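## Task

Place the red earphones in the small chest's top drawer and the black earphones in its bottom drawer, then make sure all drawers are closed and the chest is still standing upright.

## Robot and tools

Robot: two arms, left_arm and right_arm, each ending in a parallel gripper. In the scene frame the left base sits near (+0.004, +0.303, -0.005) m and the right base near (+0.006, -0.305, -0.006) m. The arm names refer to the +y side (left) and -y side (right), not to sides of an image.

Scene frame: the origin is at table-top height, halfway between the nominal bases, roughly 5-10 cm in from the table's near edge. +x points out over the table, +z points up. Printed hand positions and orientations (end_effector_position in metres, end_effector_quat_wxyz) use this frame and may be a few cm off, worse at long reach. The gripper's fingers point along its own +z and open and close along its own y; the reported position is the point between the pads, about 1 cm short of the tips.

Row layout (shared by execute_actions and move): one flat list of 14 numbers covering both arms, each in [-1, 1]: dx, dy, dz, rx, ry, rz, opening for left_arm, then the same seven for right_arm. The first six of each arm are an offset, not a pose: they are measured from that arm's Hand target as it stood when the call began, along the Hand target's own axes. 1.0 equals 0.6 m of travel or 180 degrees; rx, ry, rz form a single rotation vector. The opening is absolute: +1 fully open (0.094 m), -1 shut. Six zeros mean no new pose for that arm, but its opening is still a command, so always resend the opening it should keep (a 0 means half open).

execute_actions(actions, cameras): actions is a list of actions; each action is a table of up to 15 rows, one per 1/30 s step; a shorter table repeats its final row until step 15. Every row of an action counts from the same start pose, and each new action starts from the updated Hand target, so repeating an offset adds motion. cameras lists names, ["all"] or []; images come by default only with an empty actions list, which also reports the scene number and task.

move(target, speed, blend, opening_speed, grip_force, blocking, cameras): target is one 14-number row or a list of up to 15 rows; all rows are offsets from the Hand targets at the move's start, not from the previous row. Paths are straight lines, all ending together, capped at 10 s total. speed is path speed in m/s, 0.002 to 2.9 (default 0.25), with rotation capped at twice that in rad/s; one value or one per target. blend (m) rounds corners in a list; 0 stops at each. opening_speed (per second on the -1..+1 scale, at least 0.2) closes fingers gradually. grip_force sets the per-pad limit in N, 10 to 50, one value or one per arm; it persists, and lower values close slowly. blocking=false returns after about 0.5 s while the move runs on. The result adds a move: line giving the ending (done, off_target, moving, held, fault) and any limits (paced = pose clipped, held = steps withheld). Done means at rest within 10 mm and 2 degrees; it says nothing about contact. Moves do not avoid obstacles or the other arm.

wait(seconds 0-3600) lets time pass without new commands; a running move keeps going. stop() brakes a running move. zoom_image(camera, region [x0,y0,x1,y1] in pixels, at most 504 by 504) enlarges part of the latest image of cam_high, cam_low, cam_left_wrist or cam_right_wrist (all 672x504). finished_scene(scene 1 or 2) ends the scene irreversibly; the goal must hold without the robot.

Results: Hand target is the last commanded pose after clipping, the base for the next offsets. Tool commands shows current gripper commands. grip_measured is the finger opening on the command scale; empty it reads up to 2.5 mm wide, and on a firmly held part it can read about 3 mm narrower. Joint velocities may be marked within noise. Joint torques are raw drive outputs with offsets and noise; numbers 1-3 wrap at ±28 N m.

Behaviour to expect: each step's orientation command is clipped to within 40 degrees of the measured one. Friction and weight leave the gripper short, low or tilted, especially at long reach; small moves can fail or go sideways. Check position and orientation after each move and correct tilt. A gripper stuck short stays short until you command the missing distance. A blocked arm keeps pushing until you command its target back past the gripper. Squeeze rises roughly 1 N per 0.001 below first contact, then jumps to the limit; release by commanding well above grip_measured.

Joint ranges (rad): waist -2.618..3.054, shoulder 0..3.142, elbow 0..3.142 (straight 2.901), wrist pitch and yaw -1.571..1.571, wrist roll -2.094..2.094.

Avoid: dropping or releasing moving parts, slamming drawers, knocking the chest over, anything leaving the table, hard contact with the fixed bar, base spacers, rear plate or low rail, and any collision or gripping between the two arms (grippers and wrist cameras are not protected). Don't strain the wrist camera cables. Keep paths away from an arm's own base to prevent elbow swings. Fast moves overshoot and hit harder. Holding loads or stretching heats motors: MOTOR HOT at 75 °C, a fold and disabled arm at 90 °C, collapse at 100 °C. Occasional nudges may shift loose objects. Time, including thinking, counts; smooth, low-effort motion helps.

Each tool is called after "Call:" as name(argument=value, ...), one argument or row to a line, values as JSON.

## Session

Call:
execute_actions(
  actions=[],
)

Scene clock: 0.00 s.
left_arm: end_effector_position=(+0.2357, +0.1658, +0.1676) grip_measured=+1.000 end_effector_quat_wxyz=(+0.475, +0.006, +0.848, -0.234) | right_arm: end_effector_position=(+0.2401, -0.2747, +0.1661) grip_measured=+1.000 end_effector_quat_wxyz=(+0.494, +0.142, +0.857, +0.028)
Joint positions: left_arm=[-0.592 0.571 0.434 -0.327 -0.13 -0.522 0.094] | right_arm=[0.528 0.526 0.521 -0.626 0.558 0.577 0.094]
Joint velocities: within noise
Joint torques (N m): no reading
Heat: left arm: 29 °C; right arm: 27 °C.
Hand target: left_arm +0.2362, +0.1657, +0.1715; +0.478, +0.005, +0.846, -0.235 | right_arm +0.2407, -0.2742, +0.1703; +0.497, +0.143, +0.855, +0.032
Tool commands: left_gripper/opening=+1.0 right_gripper/opening=+1.0

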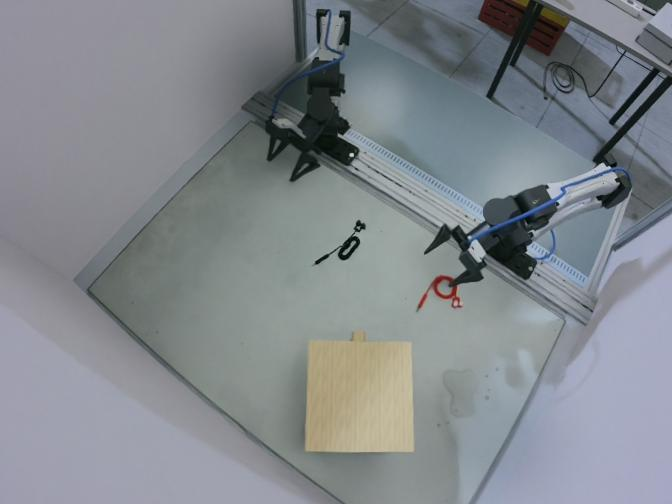

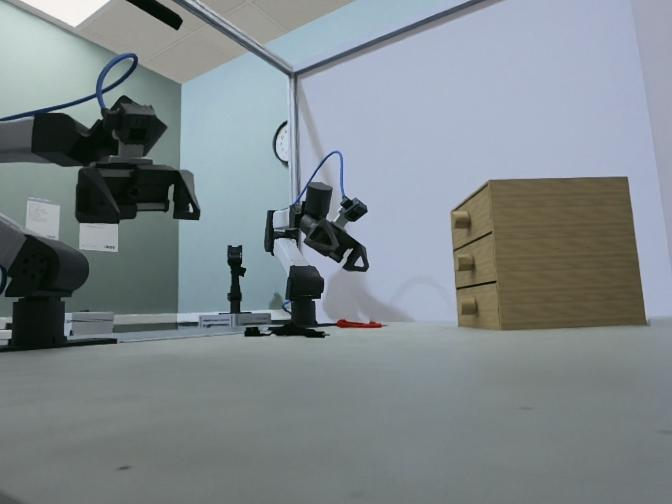

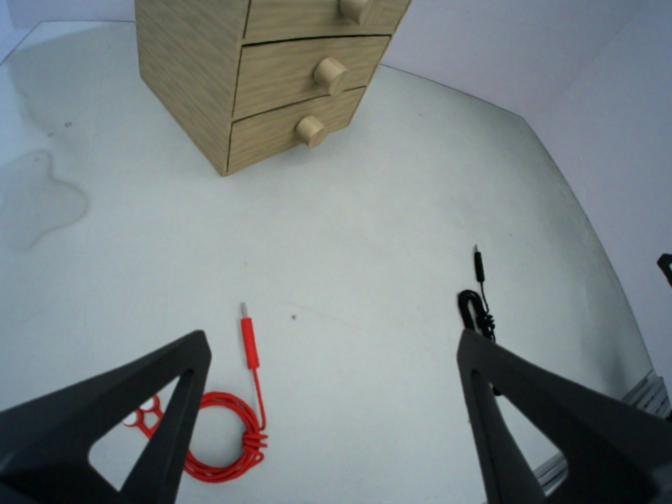

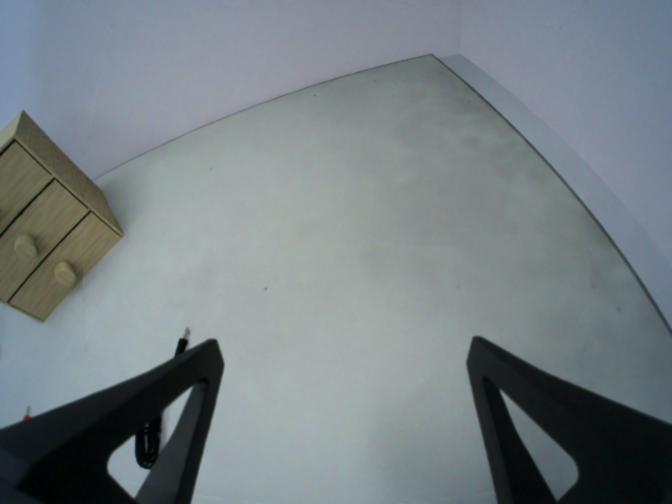

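Call:
move(
  target=[0.1185,-0.326,0.2337,-0.112,0.3405,0.0758,1,-0.145,0.0817,-0.023,-0.1775,0.0193,-0.1736,1],
  cameras=["cam_left_wrist","cam_right_wrist"],
)

Scene clock: 17.20 s.
left_arm: end_effector_position=(+0.2723, -0.0838, +0.1391) grip_measured=+1.000 end_effector_quat_wxyz=(+0.052, +0.135, +0.988, -0.046) | right_arm: end_effector_position=(+0.2789, -0.2509, +0.2469) grip_measured=+1.000 end_effector_quat_wxyz=(+0.471, -0.224, +0.843, +0.133)
Joint positions: left_arm=[-0.942 2.314 2.401 -1.523 -0.006 -0.691 0.094] | right_arm=[-0.133 0.842 0.921 -0.728 -0.537 -0.374 0.094]
Joint torques (N m): left_arm=[-0.34 -9.63 8.34 0.11 0.07 -0.01] | right_arm=[-0.91 -0.68 11.12 1.62 -0.41 -0.1]
Heat: left arm: 32 °C; right arm: 29 °C.
Hand target: left_arm +0.2648, -0.0802, +0.1300; +0.000, +0.139, +0.990, +0.000 | right_arm +0.2798, -0.2501, +0.2601; +0.482, -0.231, +0.835, +0.134
Off the commanded pose: left_arm 0.012 m, 8 deg | right_arm 0.013 m, 2 deg.
joint sent to its limit (left arm) — joint 4 (wrist pitch), lower limit. The joint targets are off in orientation, not in position.
move: off_target (left_arm, right_arm)

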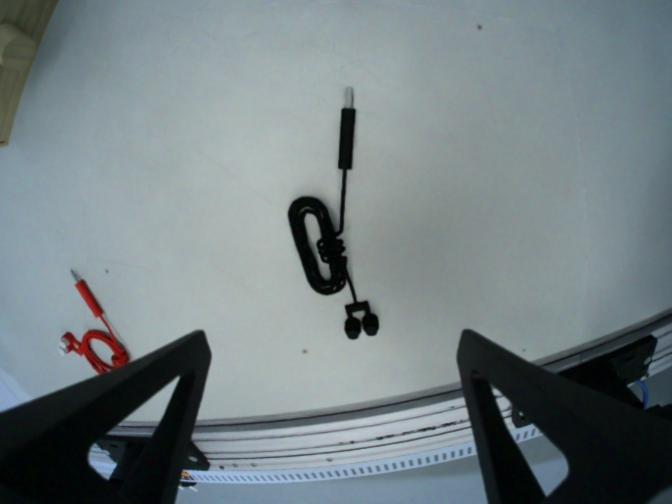

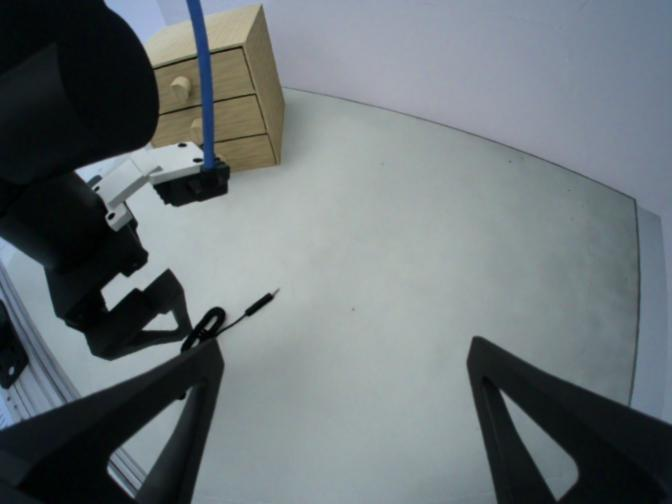

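Call:
move(
  target=[
    [0.0077,-0.0057,0.16,0,0,0,1,0,0,0,0,0,0,1],
    [0.0077,-0.0057,0.2083,0,0,0,1,0,0,0,0,0,0,1],
    [0.0077,-0.0057,0.2083,0,0,0,-1,0,0,0,0,0,0,1],
  ],
  speed=[0.15,0.06,0.06],
  blend=[0.005,0,0],
  opening_speed=2,
  grip_force=[30,50],
  cameras=["cam_left_wrist"],
)

Scene clock: 32.97 s.
left_arm: end_effector_position=(+0.2659, -0.0837, +0.0201) grip_measured=-0.789 end_effector_quat_wxyz=(+0.017, +0.142, +0.990, -0.009) | right_arm: end_effector_position=(+0.2788, -0.2507, +0.2468) grip_measured=+1.000 end_effector_quat_wxyz=(+0.471, -0.224, +0.843, +0.134)
Joint positions: left_arm=[-0.955 2.36 2.013 -1.188 -0.005 -0.692 0.01] | right_arm=[-0.133 0.842 0.921 -0.728 -0.538 -0.375 0.094]
Joint torques (N m): left_arm=[-0.47 -10.28 5.71 0.39 0.03 -0.15] | right_arm=[-0.83 -0.69 11.14 1.62 -0.39 -0.1]
Heat: left arm: 33 °C; right arm: 33 °C.
Hand target: left_arm +0.2595, -0.0822, +0.0050; +0.000, +0.139, +0.990, +0.000 | right_arm +0.2798, -0.2500, +0.2601; +0.482, -0.231, +0.835, +0.134
Off the commanded pose: left_arm 0.016 m, 2 deg | right_arm 0.013 m, 2 deg.
grip_force (N): 30, 50
move: off_target (left_arm); target 3's new opening was sent with left_arm's hand 0.016 m and 2 deg from that target

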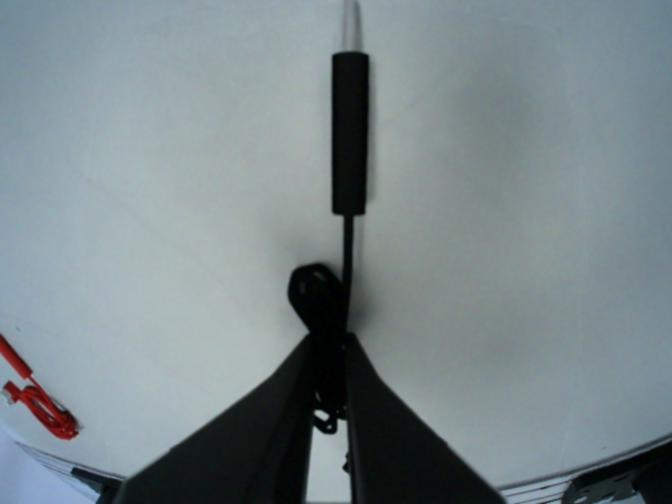

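Call:
move(
  target=[
    [0,0,-0.333,0,0,0,-1,0,0,0,0,0,0,1],
    [0.14,0.306,-0.367,0,0,0,-1,0.079,0.2927,0.462,0,-0.083,0,1],
  ],
  speed=[0.15,0.25],
  cameras=["cam_left_wrist","cam_right_wrist","cam_high"],
)

Scene clock: 41.57 s.
left_arm: end_effector_position=(+0.2414, +0.1056, +0.2228) grip_measured=-0.798 end_effector_quat_wxyz=(+0.081, +0.134, +0.986, -0.051) | right_arm: end_effector_position=(+0.3694, +0.0055, +0.0731) grip_measured=+1.000 end_effector_quat_wxyz=(+0.573, -0.215, +0.773, +0.164)
Joint positions: left_arm=[-0.661 1.606 1.744 -1.523 0.009 -0.413 0.009] | right_arm=[0.781 1.911 0.671 0.938 0.24 0.064 0.094]
Joint torques (N m): left_arm=[0.51 -8.59 5.45 0.22 -0.09 0.1] | right_arm=[0.38 -6.22 8.05 2.17 0.16 -0.15]
Heat: left arm: 33 °C; right arm: 34 °C.
Hand target: left_arm +0.2294, +0.1176, +0.2252; +0.000, +0.139, +0.990, +0.000 | right_arm +0.3748, +0.0119, +0.0803; +0.586, -0.212, +0.765, +0.163
Off the commanded pose: left_arm 0.017 m, 11 deg | right_arm 0.011 m, 2 deg.
joint sent to its limit (left arm) — joint 4 (wrist pitch), lower limit. The joint targets are off in orientation, not in position.
grip_force (N): 30, 50
move: off_target (left_arm, right_arm)
Images, in order (width x height): cam_high 672x504, cam_left_wrist 672x504, cam_right_wrist 672x504.

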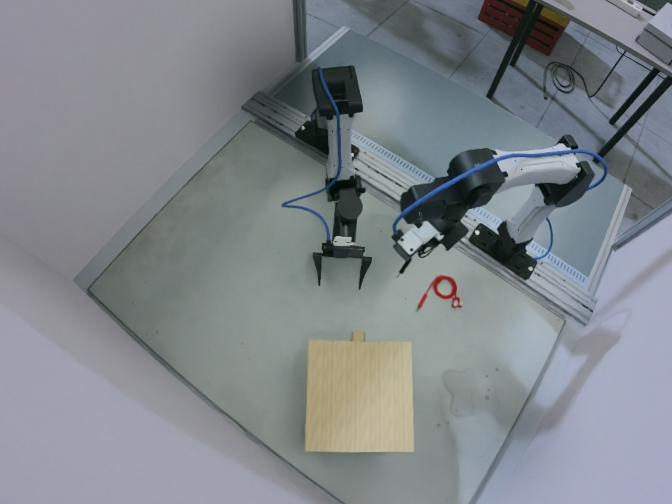

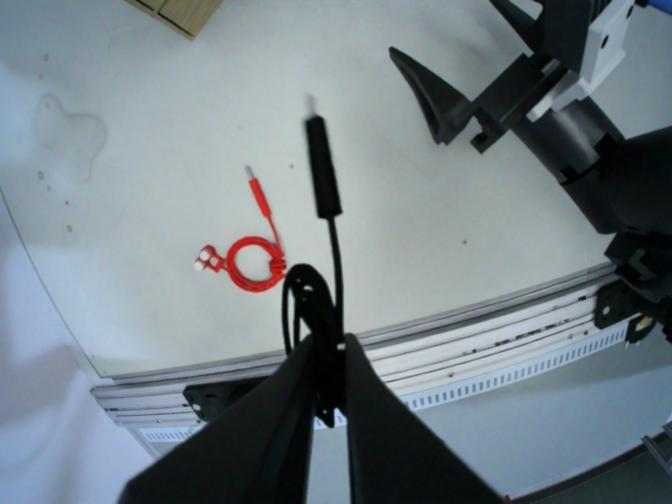

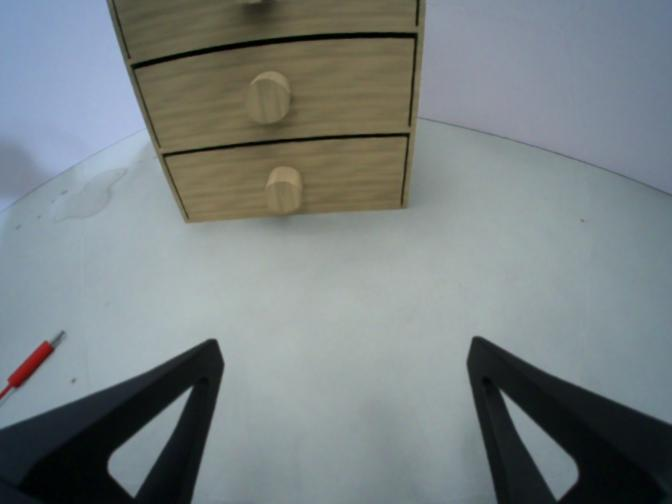

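Call:
move(
  target=[0,0,0,0,0,0,-1,-0.01,0.065,0.125,-0.0266,0,-0.008,1],
  speed=0.15,
  cameras=["cam_right_wrist"],
)

Scene clock: 49.40 s.
left_arm: end_effector_position=(+0.2414, +0.1056, +0.2228) grip_measured=-0.798 end_effector_quat_wxyz=(+0.081, +0.134, +0.986, -0.051) | right_arm: end_effector_position=(+0.4178, +0.0736, +0.0673) grip_measured=+1.000 end_effector_quat_wxyz=(+0.580, -0.235, +0.758, +0.182)
Joint positions: left_arm=[-0.661 1.606 1.744 -1.523 0.009 -0.413 0.009] | right_arm=[0.791 2.154 1.018 0.867 0.199 0.04 0.094]
Joint torques (N m): left_arm=[0.51 -8.59 5.44 0.22 -0.1 0.09] | right_arm=[0.12 -8.08 8.7 1.94 -0.15 -0.13]
Heat: left arm: 33 °C; right arm: 33 °C.
Hand target: left_arm +0.2294, +0.1176, +0.2252; +0.000, +0.139, +0.990, +0.000 | right_arm +0.4182, +0.0835, +0.0667; +0.579, -0.246, +0.755, +0.187
Off the commanded pose: left_arm 0.017 m, 11 deg | right_arm 0.010 m, 1 deg.
joint sent to its limit (left arm) — joint 4 (wrist pitch), lower limit. The joint targets are off in orientation, not in position.
grip_force (N): 30, 50
move: done

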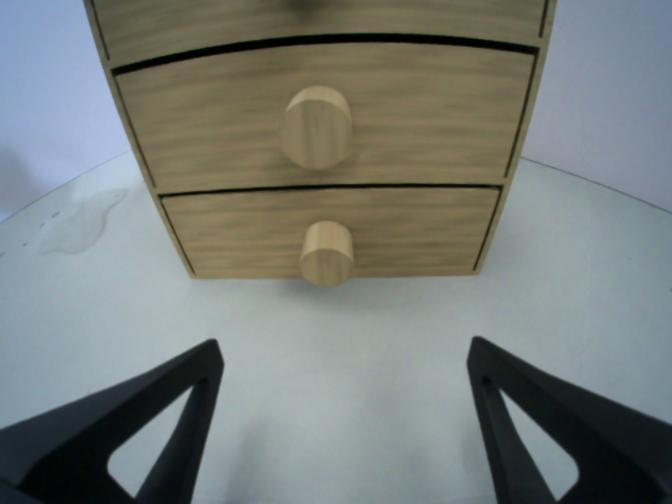

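Call:
move(
  target=[
    [0,0,0,0,0,0,-1,0.012,0.018,0.06,0,0,0,1],
    [0,0,0,0,0,0,-1,0.012,0.018,0.135,0,0,0,1],
  ],
  speed=0.12,
  cameras=["cam_right_wrist"],
)

Scene clock: 55.87 s.
left_arm: end_effector_position=(+0.2414, +0.1056, +0.2228) grip_measured=-0.798 end_effector_quat_wxyz=(+0.081, +0.134, +0.986, -0.051) | right_arm: end_effector_position=(+0.4701, +0.1317, +0.0408) grip_measured=+1.000 end_effector_quat_wxyz=(+0.579, -0.239, +0.757, +0.185)
Joint positions: left_arm=[-0.661 1.606 1.744 -1.523 0.009 -0.413 0.009] | right_arm=[0.792 2.429 1.417 0.744 0.19 0.038 0.094]
Joint torques (N m): left_arm=[0.51 -8.59 5.45 0.22 -0.09 0.09] | right_arm=[-0.44 -9.94 9.94 1.9 -0.16 -0.14]
Heat: left arm: 34 °C; right arm: 33 °C.
Hand target: left_arm +0.2294, +0.1176, +0.2252; +0.000, +0.139, +0.990, +0.000 | right_arm +0.4737, +0.1369, +0.0386; +0.579, -0.246, +0.755, +0.187
Off the commanded pose: left_arm 0.017 m, 11 deg | right_arm 0.007 m, 1 deg.
joint sent to its limit (left arm) — joint 4 (wrist pitch), lower limit. The joint targets are off in orientation, not in position.
grip_force (N): 30, 50
move: done

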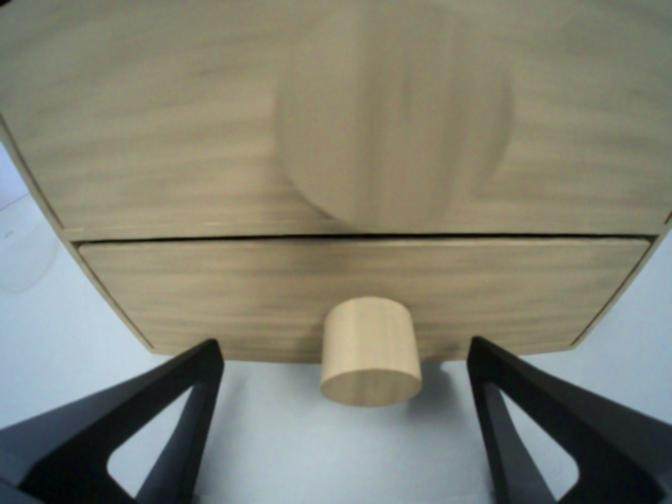

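Call:
move(
  target=[
    [0,0,0,0,0,0,-1,-0.022,-0.012,-0.008,0,0,0,1],
    [0,0,0,0,0,0,-1,-0.022,-0.012,-0.008,0,0,0,-1],
  ],
  speed=0.1,
  opening_speed=1.5,
  cameras=["cam_right_wrist"],
)

Scene clock: 60.43 s.
left_arm: end_effector_position=(+0.2414, +0.1056, +0.2228) grip_measured=-0.798 end_effector_quat_wxyz=(+0.081, +0.134, +0.986, -0.051) | right_arm: end_effector_position=(+0.4737, +0.1253, +0.0335) grip_measured=-0.489 end_effector_quat_wxyz=(+0.568, -0.244, +0.765, +0.179)
Joint positions: left_arm=[-0.661 1.606 1.744 -1.523 0.009 -0.413 0.009] | right_arm=[0.777 2.429 1.417 0.714 0.176 0.033 0.024]
Joint torques (N m): left_arm=[0.51 -8.59 5.45 0.22 -0.1 0.1] | right_arm=[-0.43 -13.52 8.5 1.97 -0.15 -0.11]
Heat: left arm: 34 °C; right arm: 33 °C.
Hand target: left_arm +0.2294, +0.1176, +0.2252; +0.000, +0.139, +0.990, +0.000 | right_arm +0.4769, +0.1305, +0.0527; +0.579, -0.246, +0.755, +0.187
Off the commanded pose: left_arm 0.017 m, 11 deg | right_arm 0.020 m, 2 deg.
joint sent to its limit (left arm) — joint 4 (wrist pitch), lower limit. The joint targets are off in orientation, not in position.
grip_force (N): 30, 50
move: off_target (right_arm); target 2's new opening was sent with right_arm's hand 0.020 m and 2 deg from that target

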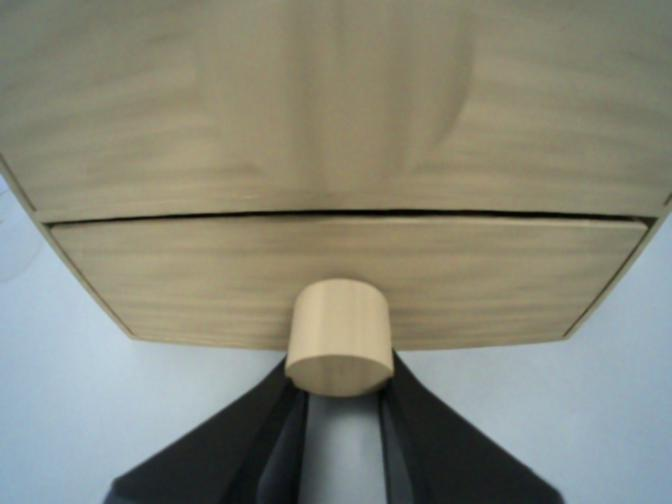

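Call:
move(
  target=[0,0,0,0,0,0,-1,0.0667,-0.005,-0.182,0,0,0,-1],
  speed=0.12,
  cameras=["cam_right_wrist","cam_high","cam_left_wrist"],
)

Scene clock: 72.97 s.
left_arm: end_effector_position=(+0.2414, +0.1056, +0.2228) grip_measured=-0.798 end_effector_quat_wxyz=(+0.081, +0.134, +0.986, -0.051) | right_arm: end_effector_position=(+0.3873, +0.0604, +0.0292) grip_measured=-0.489 end_effector_quat_wxyz=(+0.567, -0.253, +0.762, +0.186)
Joint positions: left_arm=[-0.661 1.606 1.744 -1.523 0.009 -0.413 0.009] | right_arm=[0.81 2.194 0.875 1.021 0.186 0.035 0.024]
Joint torques (N m): left_arm=[0.51 -8.58 5.45 0.22 -0.09 0.09] | right_arm=[0.44 -11.17 4.16 2.2 0.17 -0.01]
Heat: left arm: 34 °C; right arm: 36 °C.
Hand target: left_arm +0.2294, +0.1176, +0.2252; +0.000, +0.139, +0.990, +0.000 | right_arm +0.3848, +0.0600, +0.0425; +0.579, -0.246, +0.755, +0.187
Off the commanded pose: left_arm 0.017 m, 11 deg | right_arm 0.014 m, 2 deg.
joint sent to its limit (left arm) — joint 4 (wrist pitch), lower limit. The joint targets are off in orientation, not in position.
grip_force (N): 30, 50
move: off_target (right_arm)
Images, in order (width x height): cam_high 672x504, cam_left_wrist 672x504, cam_right_wrist 672x504.

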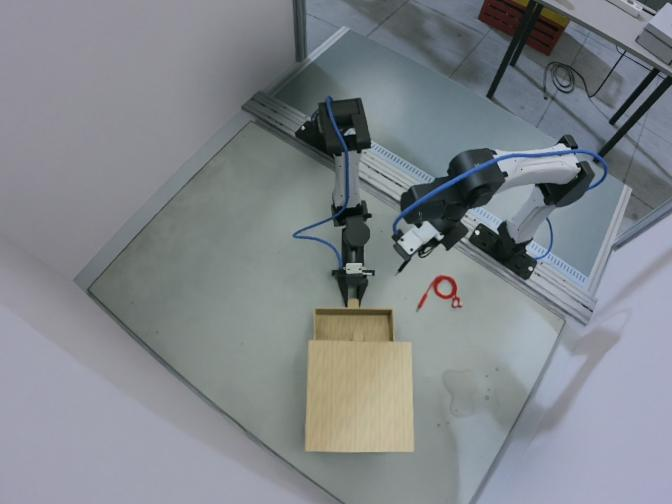

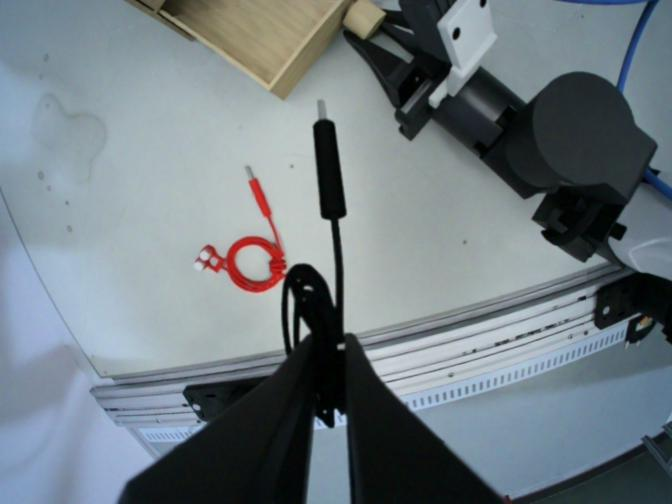

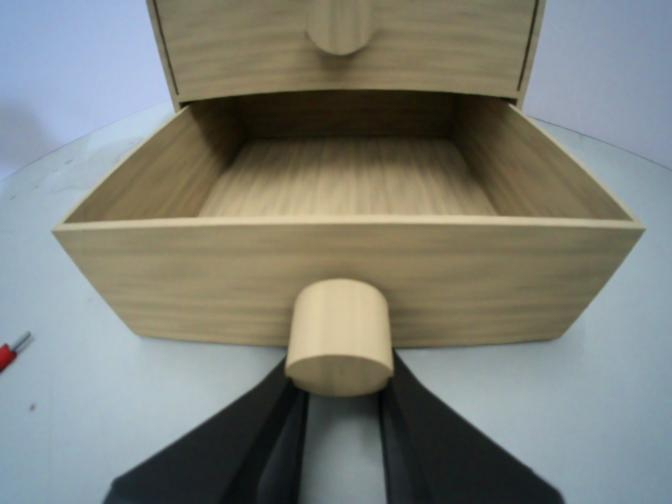

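Call:
move(
  target=[
    [-0.155,0.065,-0.042,0.02,-0.096,0.062,-1,0,0,0,0,0,0,-1],
    [-0.3415,0.064,0.0583,0.039,-0.192,0.1243,-1,0,0,0,0,0,0,-1],
  ],
  speed=0.2,
  blend=[0.03,0],
  cameras=["cam_right_wrist","cam_high","cam_left_wrist"],
)

Call:
zoom_image(
  camera="cam_high",
  region=[280, 230, 430, 370],
)

Scene clock: 81.43 s.
left_arm: end_effector_position=(+0.4352, +0.0987, +0.2031) grip_measured=-0.798 end_effector_quat_wxyz=(+0.295, +0.313, +0.898, -0.095) | right_arm: end_effector_position=(+0.3873, +0.0604, +0.0292) grip_measured=-0.489 end_effector_quat_wxyz=(+0.567, -0.253, +0.762, +0.186)
Joint positions: left_arm=[-0.36 1.831 1.745 -0.877 0.159 0.237 0.009] | right_arm=[0.81 2.194 0.875 1.021 0.186 0.035 0.024]
Joint torques (N m): left_arm=[0.72 -7.62 6.34 1.34 0.28 0.1] | right_arm=[0.51 -11.06 4.21 2.15 0.18 0.01]
Heat: left arm: 34 °C; right arm: 37 °C.
Hand target: left_arm +0.4369, +0.0980, +0.1902; +0.284, +0.319, +0.899, -0.100 | right_arm +0.3848, +0.0600, +0.0425; +0.579, -0.246, +0.755, +0.187
Off the commanded pose: left_arm 0.013 m, 2 deg | right_arm 0.014 m, 2 deg.
grip_force (N): 30, 50
move: off_target (left_arm)
Images, in order (width x height): cam_high 672x504, cam_left_wrist 672x504, cam_right_wrist 672x504.

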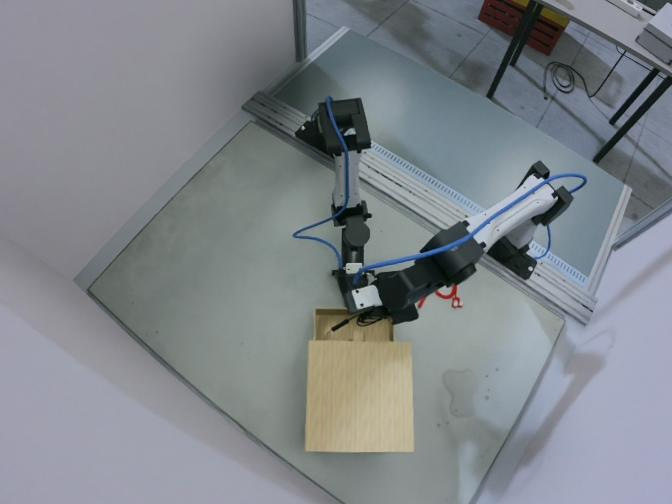

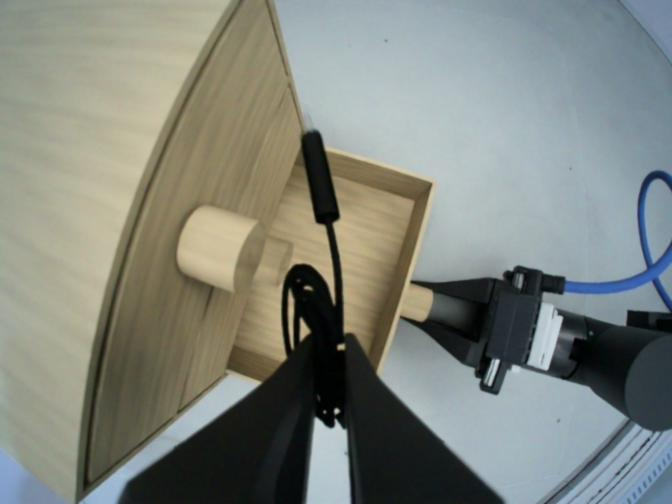

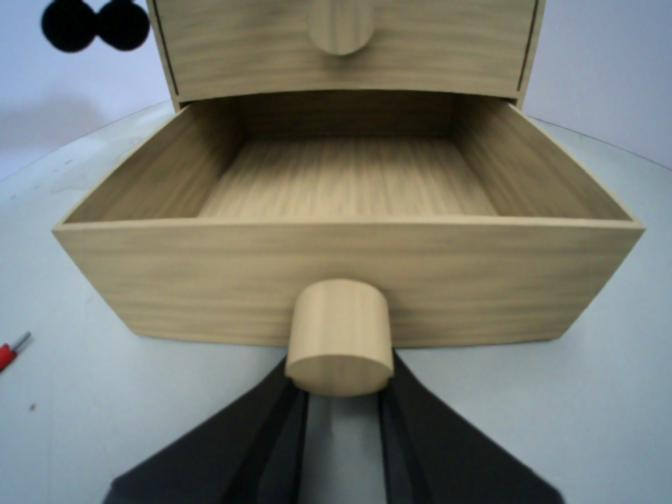

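Scaled by 3.360.

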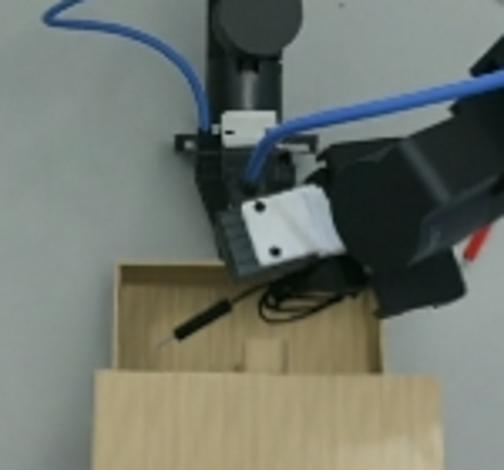

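Call:
move(
  target=[
    [-0.0265,-0.008,0.0187,0.0255,0,0.0364,-1,0,0,0,0,0,0,-1],
    [0.0807,-0.008,0.1715,0.0255,0,0.0364,-1,0,0,0,0,0,0,-1],
  ],
  speed=0.12,
  blend=[0.005,0],
  cameras=["cam_right_wrist","cam_high","cam_left_wrist"],
)

Call:
zoom_image(
  camera="cam_high",
  region=[280, 230, 430, 370],
)

Scene clock: 88.93 s.
left_arm: end_effector_position=(+0.4502, +0.0823, +0.0908) grip_measured=-0.798 end_effector_quat_wxyz=(+0.286, +0.376, +0.874, -0.112) | right_arm: end_effector_position=(+0.3873, +0.0604, +0.0293) grip_measured=-0.489 end_effector_quat_wxyz=(+0.567, -0.253, +0.761, +0.186)
Joint positions: left_arm=[-0.354 1.955 1.469 -0.505 0.236 0.363 0.009] | right_arm=[0.81 2.194 0.875 1.022 0.186 0.035 0.024]
Joint torques (N m): left_arm=[0.62 -8.5 6.35 1.38 0.39 0.08] | right_arm=[0.53 -11.17 4.3 2.17 0.16 0.05]
Heat: left arm: 34 °C; right arm: 38 °C.
Hand target: left_arm +0.4490, +0.0821, +0.0781; +0.276, +0.381, +0.874, -0.120 | right_arm +0.3849, +0.0601, +0.0426; +0.579, -0.246, +0.755, +0.187
Off the commanded pose: left_arm 0.013 m, 2 deg | right_arm 0.013 m, 2 deg.
grip_force (N): 30, 50
move: off_target (left_arm)
Images, in order (width x height): cam_high 672x504, cam_left_wrist 672x504, cam_right_wrist 672x504.

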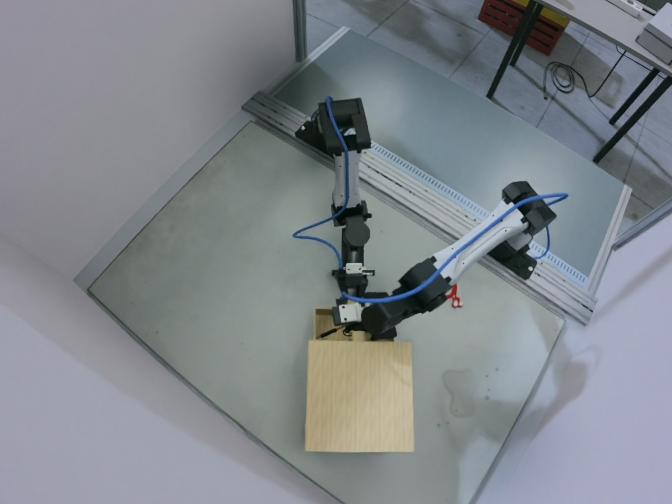

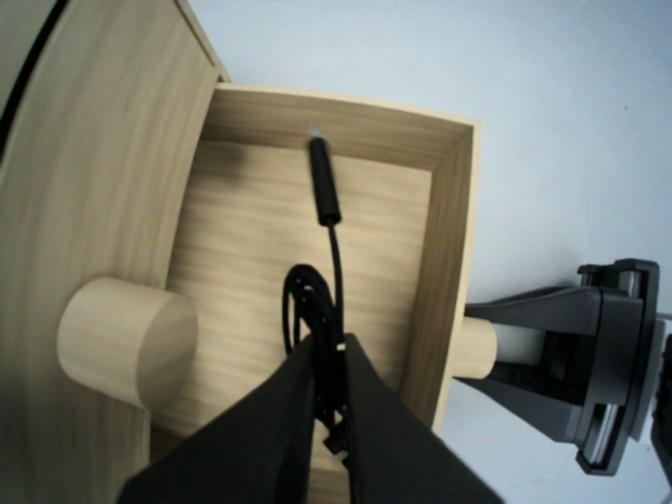

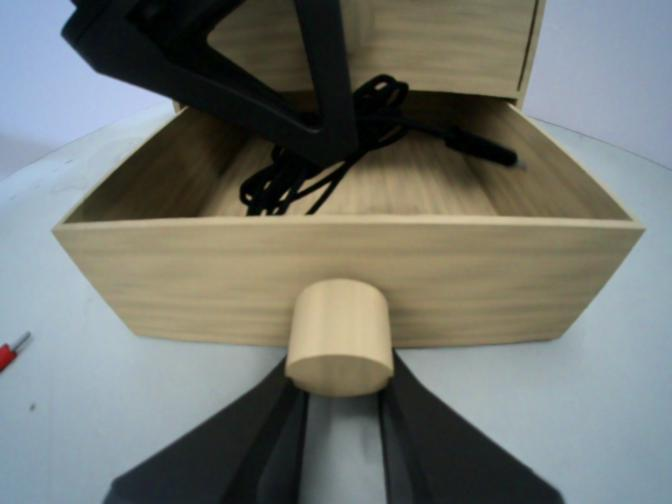

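Scaled by 3.360.

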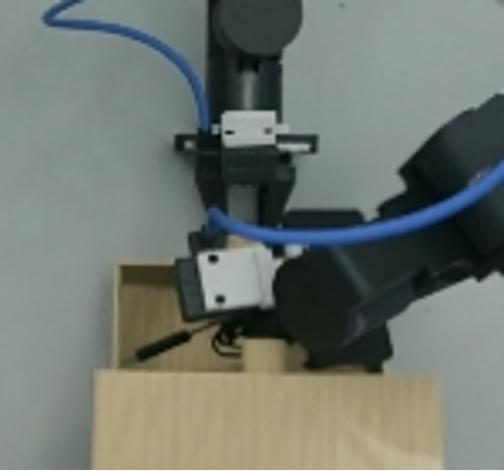

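Call:
move(
  target=[
    [0.017,0,0.025,0,0,0,-1,0,0,0,0,0,0,-1],
    [0.017,0,0.025,0,0,0,-0.3,0,0,0,0,0,0,-1],
    [-0.1,0,-0.14,0,0,0,-0.3,0,0,0,0,0,0,-1],
  ],
  speed=0.12,
  opening_speed=0.6,
  cameras=["cam_right_wrist","cam_left_wrist"],
)

Scene clock: 95.70 s.
left_arm: end_effector_position=(+0.4507, +0.0833, +0.1637) grip_measured=-0.303 end_effector_quat_wxyz=(+0.263, +0.374, +0.882, -0.114) | right_arm: end_effector_position=(+0.3873, +0.0604, +0.0293) grip_measured=-0.489 end_effector_quat_wxyz=(+0.567, -0.253, +0.761, +0.186)
Joint positions: left_arm=[-0.35 1.97 1.805 -0.876 0.239 0.363 0.033] | right_arm=[0.81 2.194 0.875 1.022 0.186 0.035 0.024]
Joint torques (N m): left_arm=[0.21 -12.46 9.65 1.04 0.35 0.09] | right_arm=[0.5 -11.17 4.01 2.18 0.15 -0.04]
Heat: left arm: 34 °C; right arm: 39 °C.
Hand target: left_arm +0.4496, +0.0814, +0.1814; +0.276, +0.381, +0.874, -0.120 | right_arm +0.3848, +0.0601, +0.0426; +0.579, -0.246, +0.755, +0.187
Off the commanded pose: left_arm 0.018 m, 2 deg | right_arm 0.014 m, 2 deg.
grip_force (N): 30, 50
move: off_target (left_arm); target 2's new opening was sent with left_arm's hand 0.012 m and 1 deg from that target
Images, in order (width x height): cam_left_wrist 672x504, cam_right_wrist 672x504.

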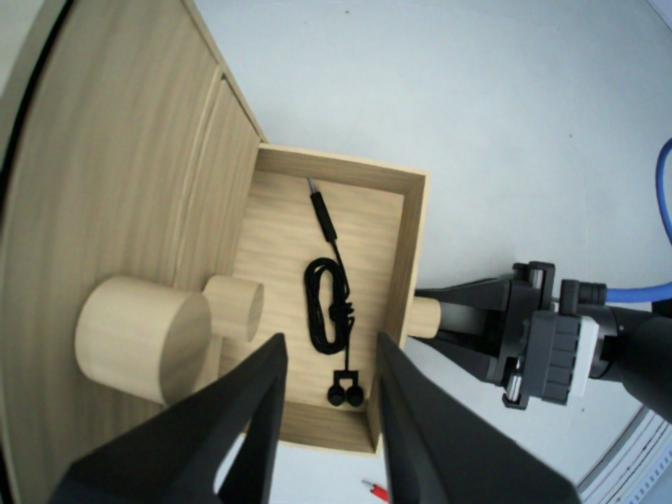

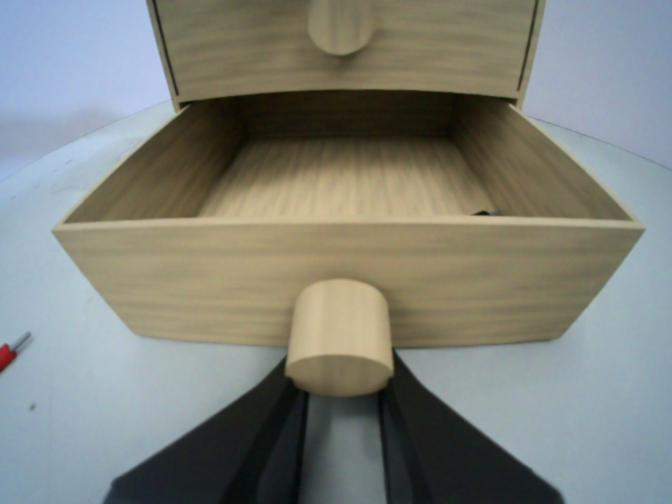

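Call:
move(
  target=[
    [0.077,-0.03,-0.176,0,0,0,0,0,0,0,0,0,0,-1],
    [0.373,-0.184,-0.157,0.0238,0.1937,0.0748,1,-0.058,0.004,0.2017,0,0,0,-1],
  ],
  speed=0.2,
  cameras=["cam_right_wrist","cam_left_wrist","cam_high"],
)

Scene clock: 109.90 s.
left_arm: end_effector_position=(+0.2145, +0.1745, +0.1284) grip_measured=+0.997 end_effector_quat_wxyz=(+0.008, +0.510, +0.860, -0.007) | right_arm: end_effector_position=(+0.4754, +0.1249, +0.0336) grip_measured=-0.489 end_effector_quat_wxyz=(+0.565, -0.245, +0.767, +0.178)
Joint positions: left_arm=[-0.508 1.467 1.244 -1.338 0.02 0.54 0.094] | right_arm=[0.774 2.428 1.427 0.694 0.173 0.032 0.024]
Joint torques (N m): left_arm=[-0.47 -7.04 5.52 0.13 -0.15 -0.14] | right_arm=[-0.54 -9.88 11.93 2.1 -0.19 -0.13]
Heat: left arm: 38 °C; right arm: 39 °C.
Hand target: left_arm +0.2072, +0.1801, +0.1300; +0.000, +0.508, +0.862, +0.000 | right_arm +0.4854, +0.1359, +0.0445; +0.579, -0.246, +0.755, +0.187
Off the commanded pose: left_arm 0.009 m, 1 deg | right_arm 0.019 m, 2 deg.
grip_force (N): 30, 50
move: off_target (right_arm)
Images, in order (width x height): cam_high 672x504, cam_left_wrist 672x504, cam_right_wrist 672x504.

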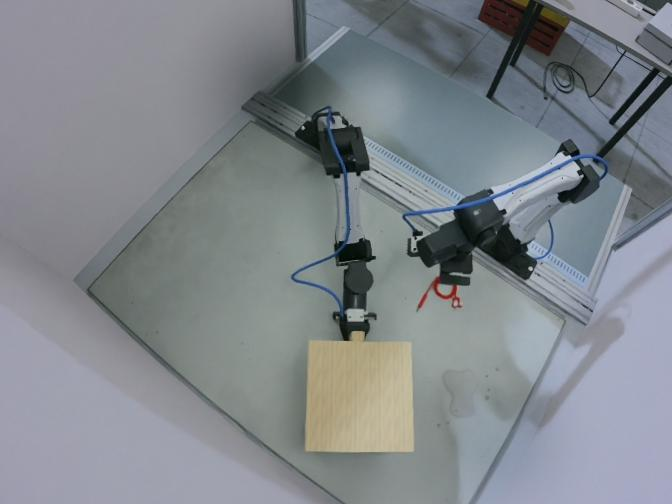

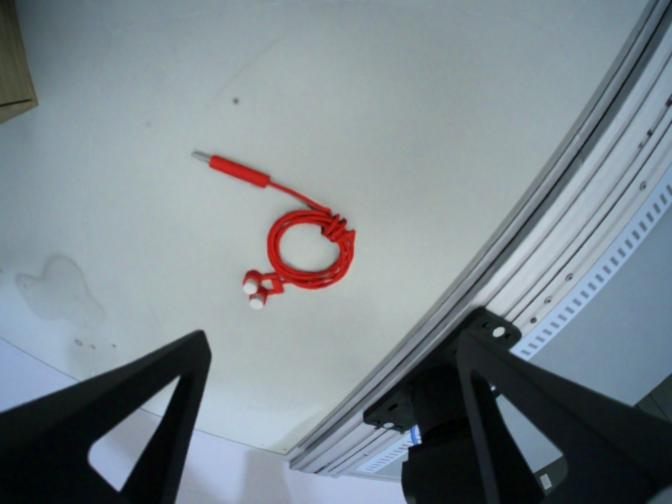

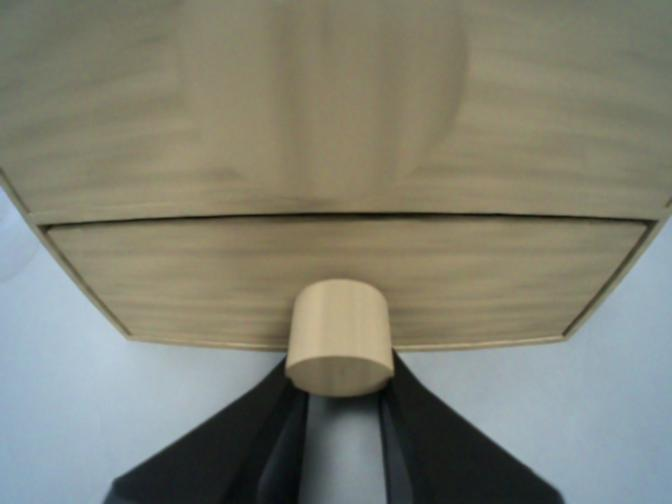

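Call:
move(
  target=[
    [0.026,0.031,0.1,0,0,0,1,0,0,-0.01,0,0,0,0.5],
    [0.026,0.031,0.16,0,0,0,1,0.031,0.001,-0.113,0,0,0,1],
    [0.026,0.031,0.21,0,0,0,1,-0.189,-0.005,-0.196,0,0,0,1],
    [0.026,0.031,0.21,0,0,0,-1,-0.189,-0.005,-0.196,0,0,0,1],
  ],
  speed=0.12,
  opening_speed=2,
  cameras=["cam_right_wrist","cam_left_wrist"],
)

Scene clock: 126.83 s.
left_arm: end_effector_position=(+0.2247, +0.1995, +0.0127) grip_measured=-0.803 end_effector_quat_wxyz=(+0.022, +0.503, +0.864, +0.008) | right_arm: end_effector_position=(+0.4174, +0.0800, +0.1575) grip_measured=+0.998 end_effector_quat_wxyz=(+0.560, -0.253, +0.768, +0.183)
Joint positions: left_arm=[-0.419 1.528 0.824 -0.828 -0.006 0.614 0.009] | right_arm=[0.794 1.918 1.168 0.432 0.173 0.035 0.094]
Joint torques (N m): left_arm=[0.5 -3.33 4.67 0.32 0.13 0.1] | right_arm=[0.42 -10.96 10.65 1.92 0.13 -0.06]
Heat: left arm: 34 °C; right arm: 40 °C.
Hand target: left_arm +0.2159, +0.2028, +0.0040; +0.000, +0.508, +0.862, +0.000 | right_arm +0.4190, +0.0843, +0.1846; +0.579, -0.246, +0.755, +0.187
Off the commanded pose: left_arm 0.013 m, 3 deg | right_arm 0.028 m, 3 deg.
grip_force (N): 30, 50
move: off_target (left_arm, right_arm); target 2's new opening was sent with right_arm's hand 0.013 m and 1 deg from that target; target 4's new opening was sent with left_arm's hand 0.011 m and 1 deg from that target
Images, in order (width x height): cam_left_wrist 672x504, cam_right_wrist 672x504.

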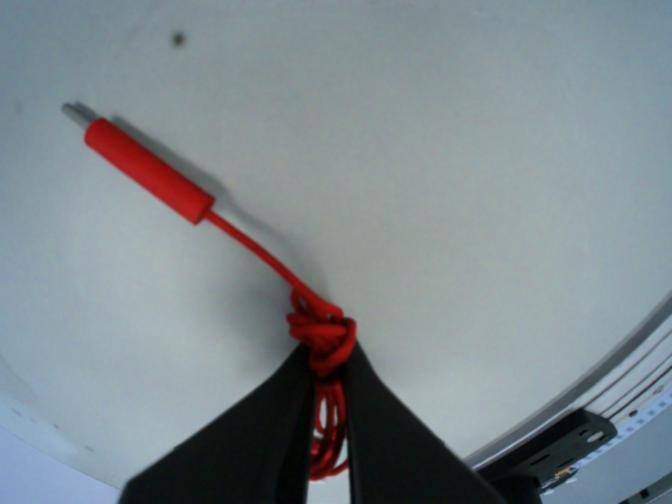

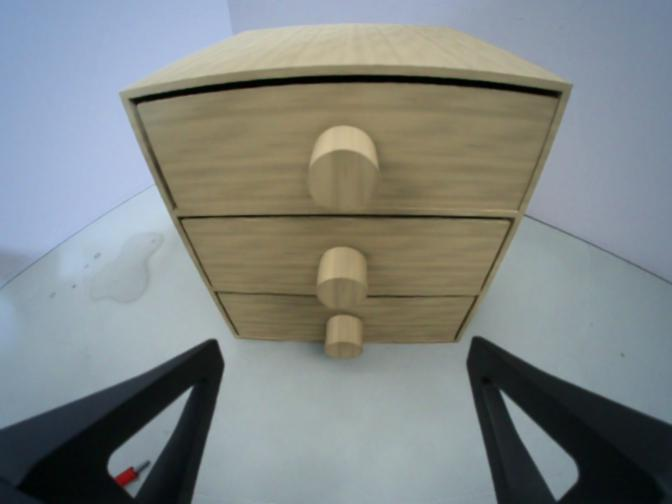

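Call:
move(
  target=[
    [0,0,-0.25,0,0,0,-1,-0.061,0,0.0,0,0,0,1],
    [-0.124,0.017,-0.46,0,0,0,-1,-0.061,0,0.1067,0,0,0,1],
  ],
  speed=0.15,
  cameras=["cam_right_wrist","cam_left_wrist"],
)

Scene clock: 135.13 s.
left_arm: end_effector_position=(+0.2683, +0.1413, +0.2816) grip_measured=-0.811 end_effector_quat_wxyz=(+0.195, +0.502, +0.843, +0.004) | right_arm: end_effector_position=(+0.4717, +0.1217, +0.1999) grip_measured=+0.998 end_effector_quat_wxyz=(+0.576, -0.242, +0.758, +0.186)
Joint positions: left_arm=[-0.524 1.519 1.857 -1.522 -0.006 0.528 0.009] | right_arm=[0.779 2.099 1.576 0.249 0.172 0.033 0.094]
Joint torques (N m): left_arm=[-0.46 -4.03 8.08 0.53 0.08 -0.19] | right_arm=[-0.46 -9.25 11.55 1.98 -0.11 -0.12]
Heat: left arm: 34 °C; right arm: 40 °C.
Hand target: left_arm +0.2609, +0.1425, +0.2800; +0.000, +0.508, +0.862, +0.000 | right_arm +0.4766, +0.1264, +0.2033; +0.579, -0.246, +0.755, +0.187
Off the commanded pose: left_arm 0.008 m, 23 deg | right_arm 0.008 m, 1 deg.
joint sent to its limit (left arm) — joint 4 (wrist pitch), lower limit. The joint targets are off in orientation, not in position.
grip_force (N): 30, 50
move: off_target (left_arm)
Images, in order (width x height): cam_left_wrist 672x504, cam_right_wrist 672x504.

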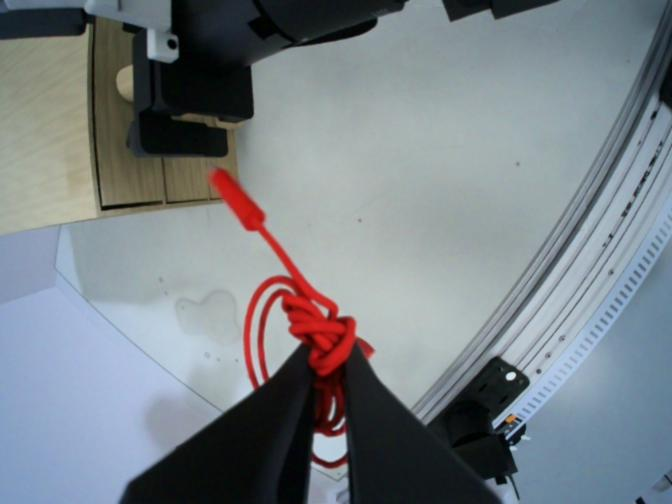

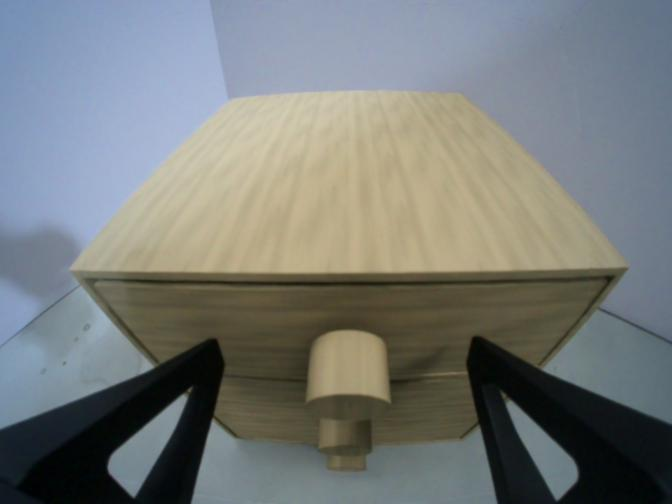

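Call:
move(
  target=[
    [0,0,0,0,0,0,-1,0.0193,0,0.005,0,0,0,1],
    [0,0,0,0,0,0,-1,0.0193,0,0.005,0,0,0,-1],
    [0,0,0,0,0,0,-1,0.066,0,-0.1685,0,0,0,-1],
    [-0.1585,0.221,-0.05,0.0136,-0.1106,0.0773,-1,0.066,0,-0.1685,0,0,0,-1],
  ],
  speed=[0.1,0.1,0.12,0.2],
  cameras=["all"],
)

Call:
zoom_image(
  camera="cam_high",
  region=[280, 230, 430, 370],
)

Scene clock: 150.03 s.
left_arm: end_effector_position=(+0.4278, +0.1229, +0.3192) grip_measured=-0.811 end_effector_quat_wxyz=(+0.318, +0.557, +0.765, -0.054) | right_arm: end_effector_position=(+0.3959, +0.0657, +0.1892) grip_measured=-0.430 end_effector_quat_wxyz=(+0.579, -0.247, +0.754, +0.189)
Joint positions: left_arm=[-0.26 2.072 2.608 -1.521 0.31 0.879 0.009] | right_arm=[0.812 1.785 1.079 0.439 0.192 0.034 0.027]
Joint torques (N m): left_arm=[0.61 -7.76 7.46 0.77 0.48 0.09] | right_arm=[0.47 -10.19 6.27 1.97 0.12 -0.02]
Heat: left arm: 36 °C; right arm: 38 °C.
Hand target: left_arm +0.4229, +0.1235, +0.3100; +0.138, +0.600, +0.781, -0.106 | right_arm +0.3893, +0.0629, +0.1913; +0.579, -0.246, +0.755, +0.187
Off the commanded pose: left_arm 0.010 m, 22 deg | right_arm 0.008 m, 0 deg.
joint sent to its limit (left arm) — joint 4 (wrist pitch), lower limit. The joint targets are off in orientation, not in position.
grip_force (N): 30, 50
move: off_target (left_arm)

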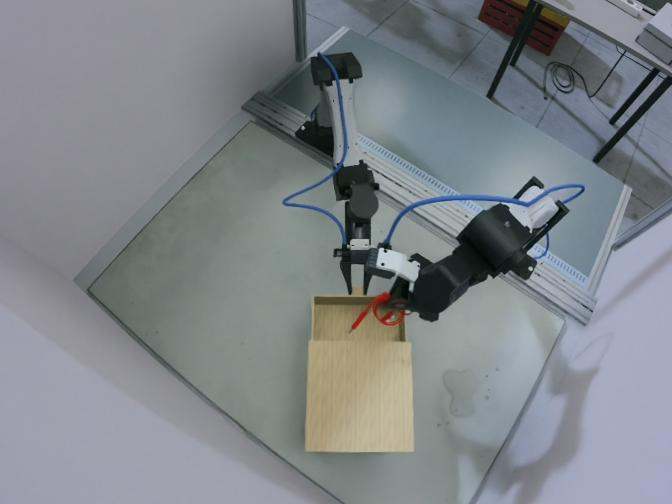

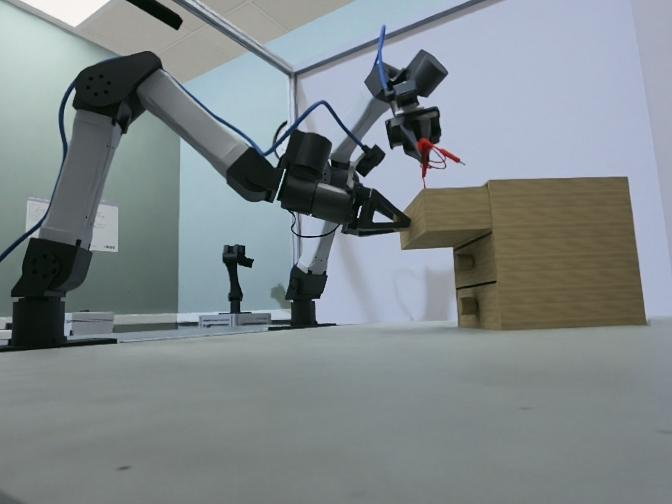

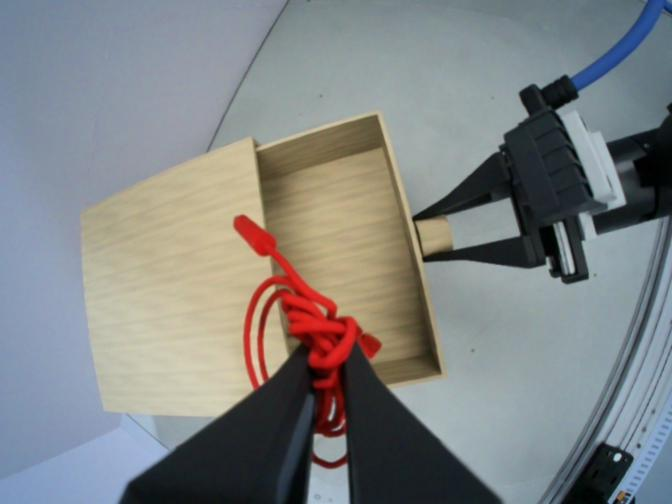

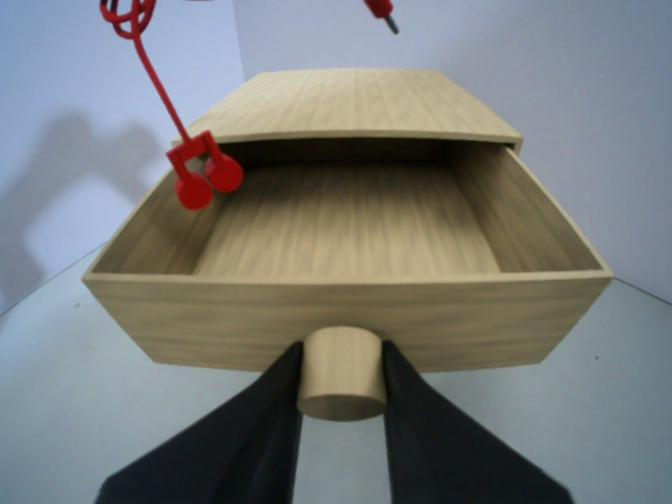

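Scaled by 3.360.

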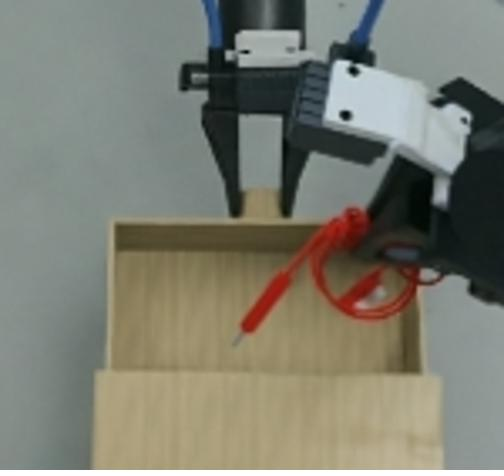

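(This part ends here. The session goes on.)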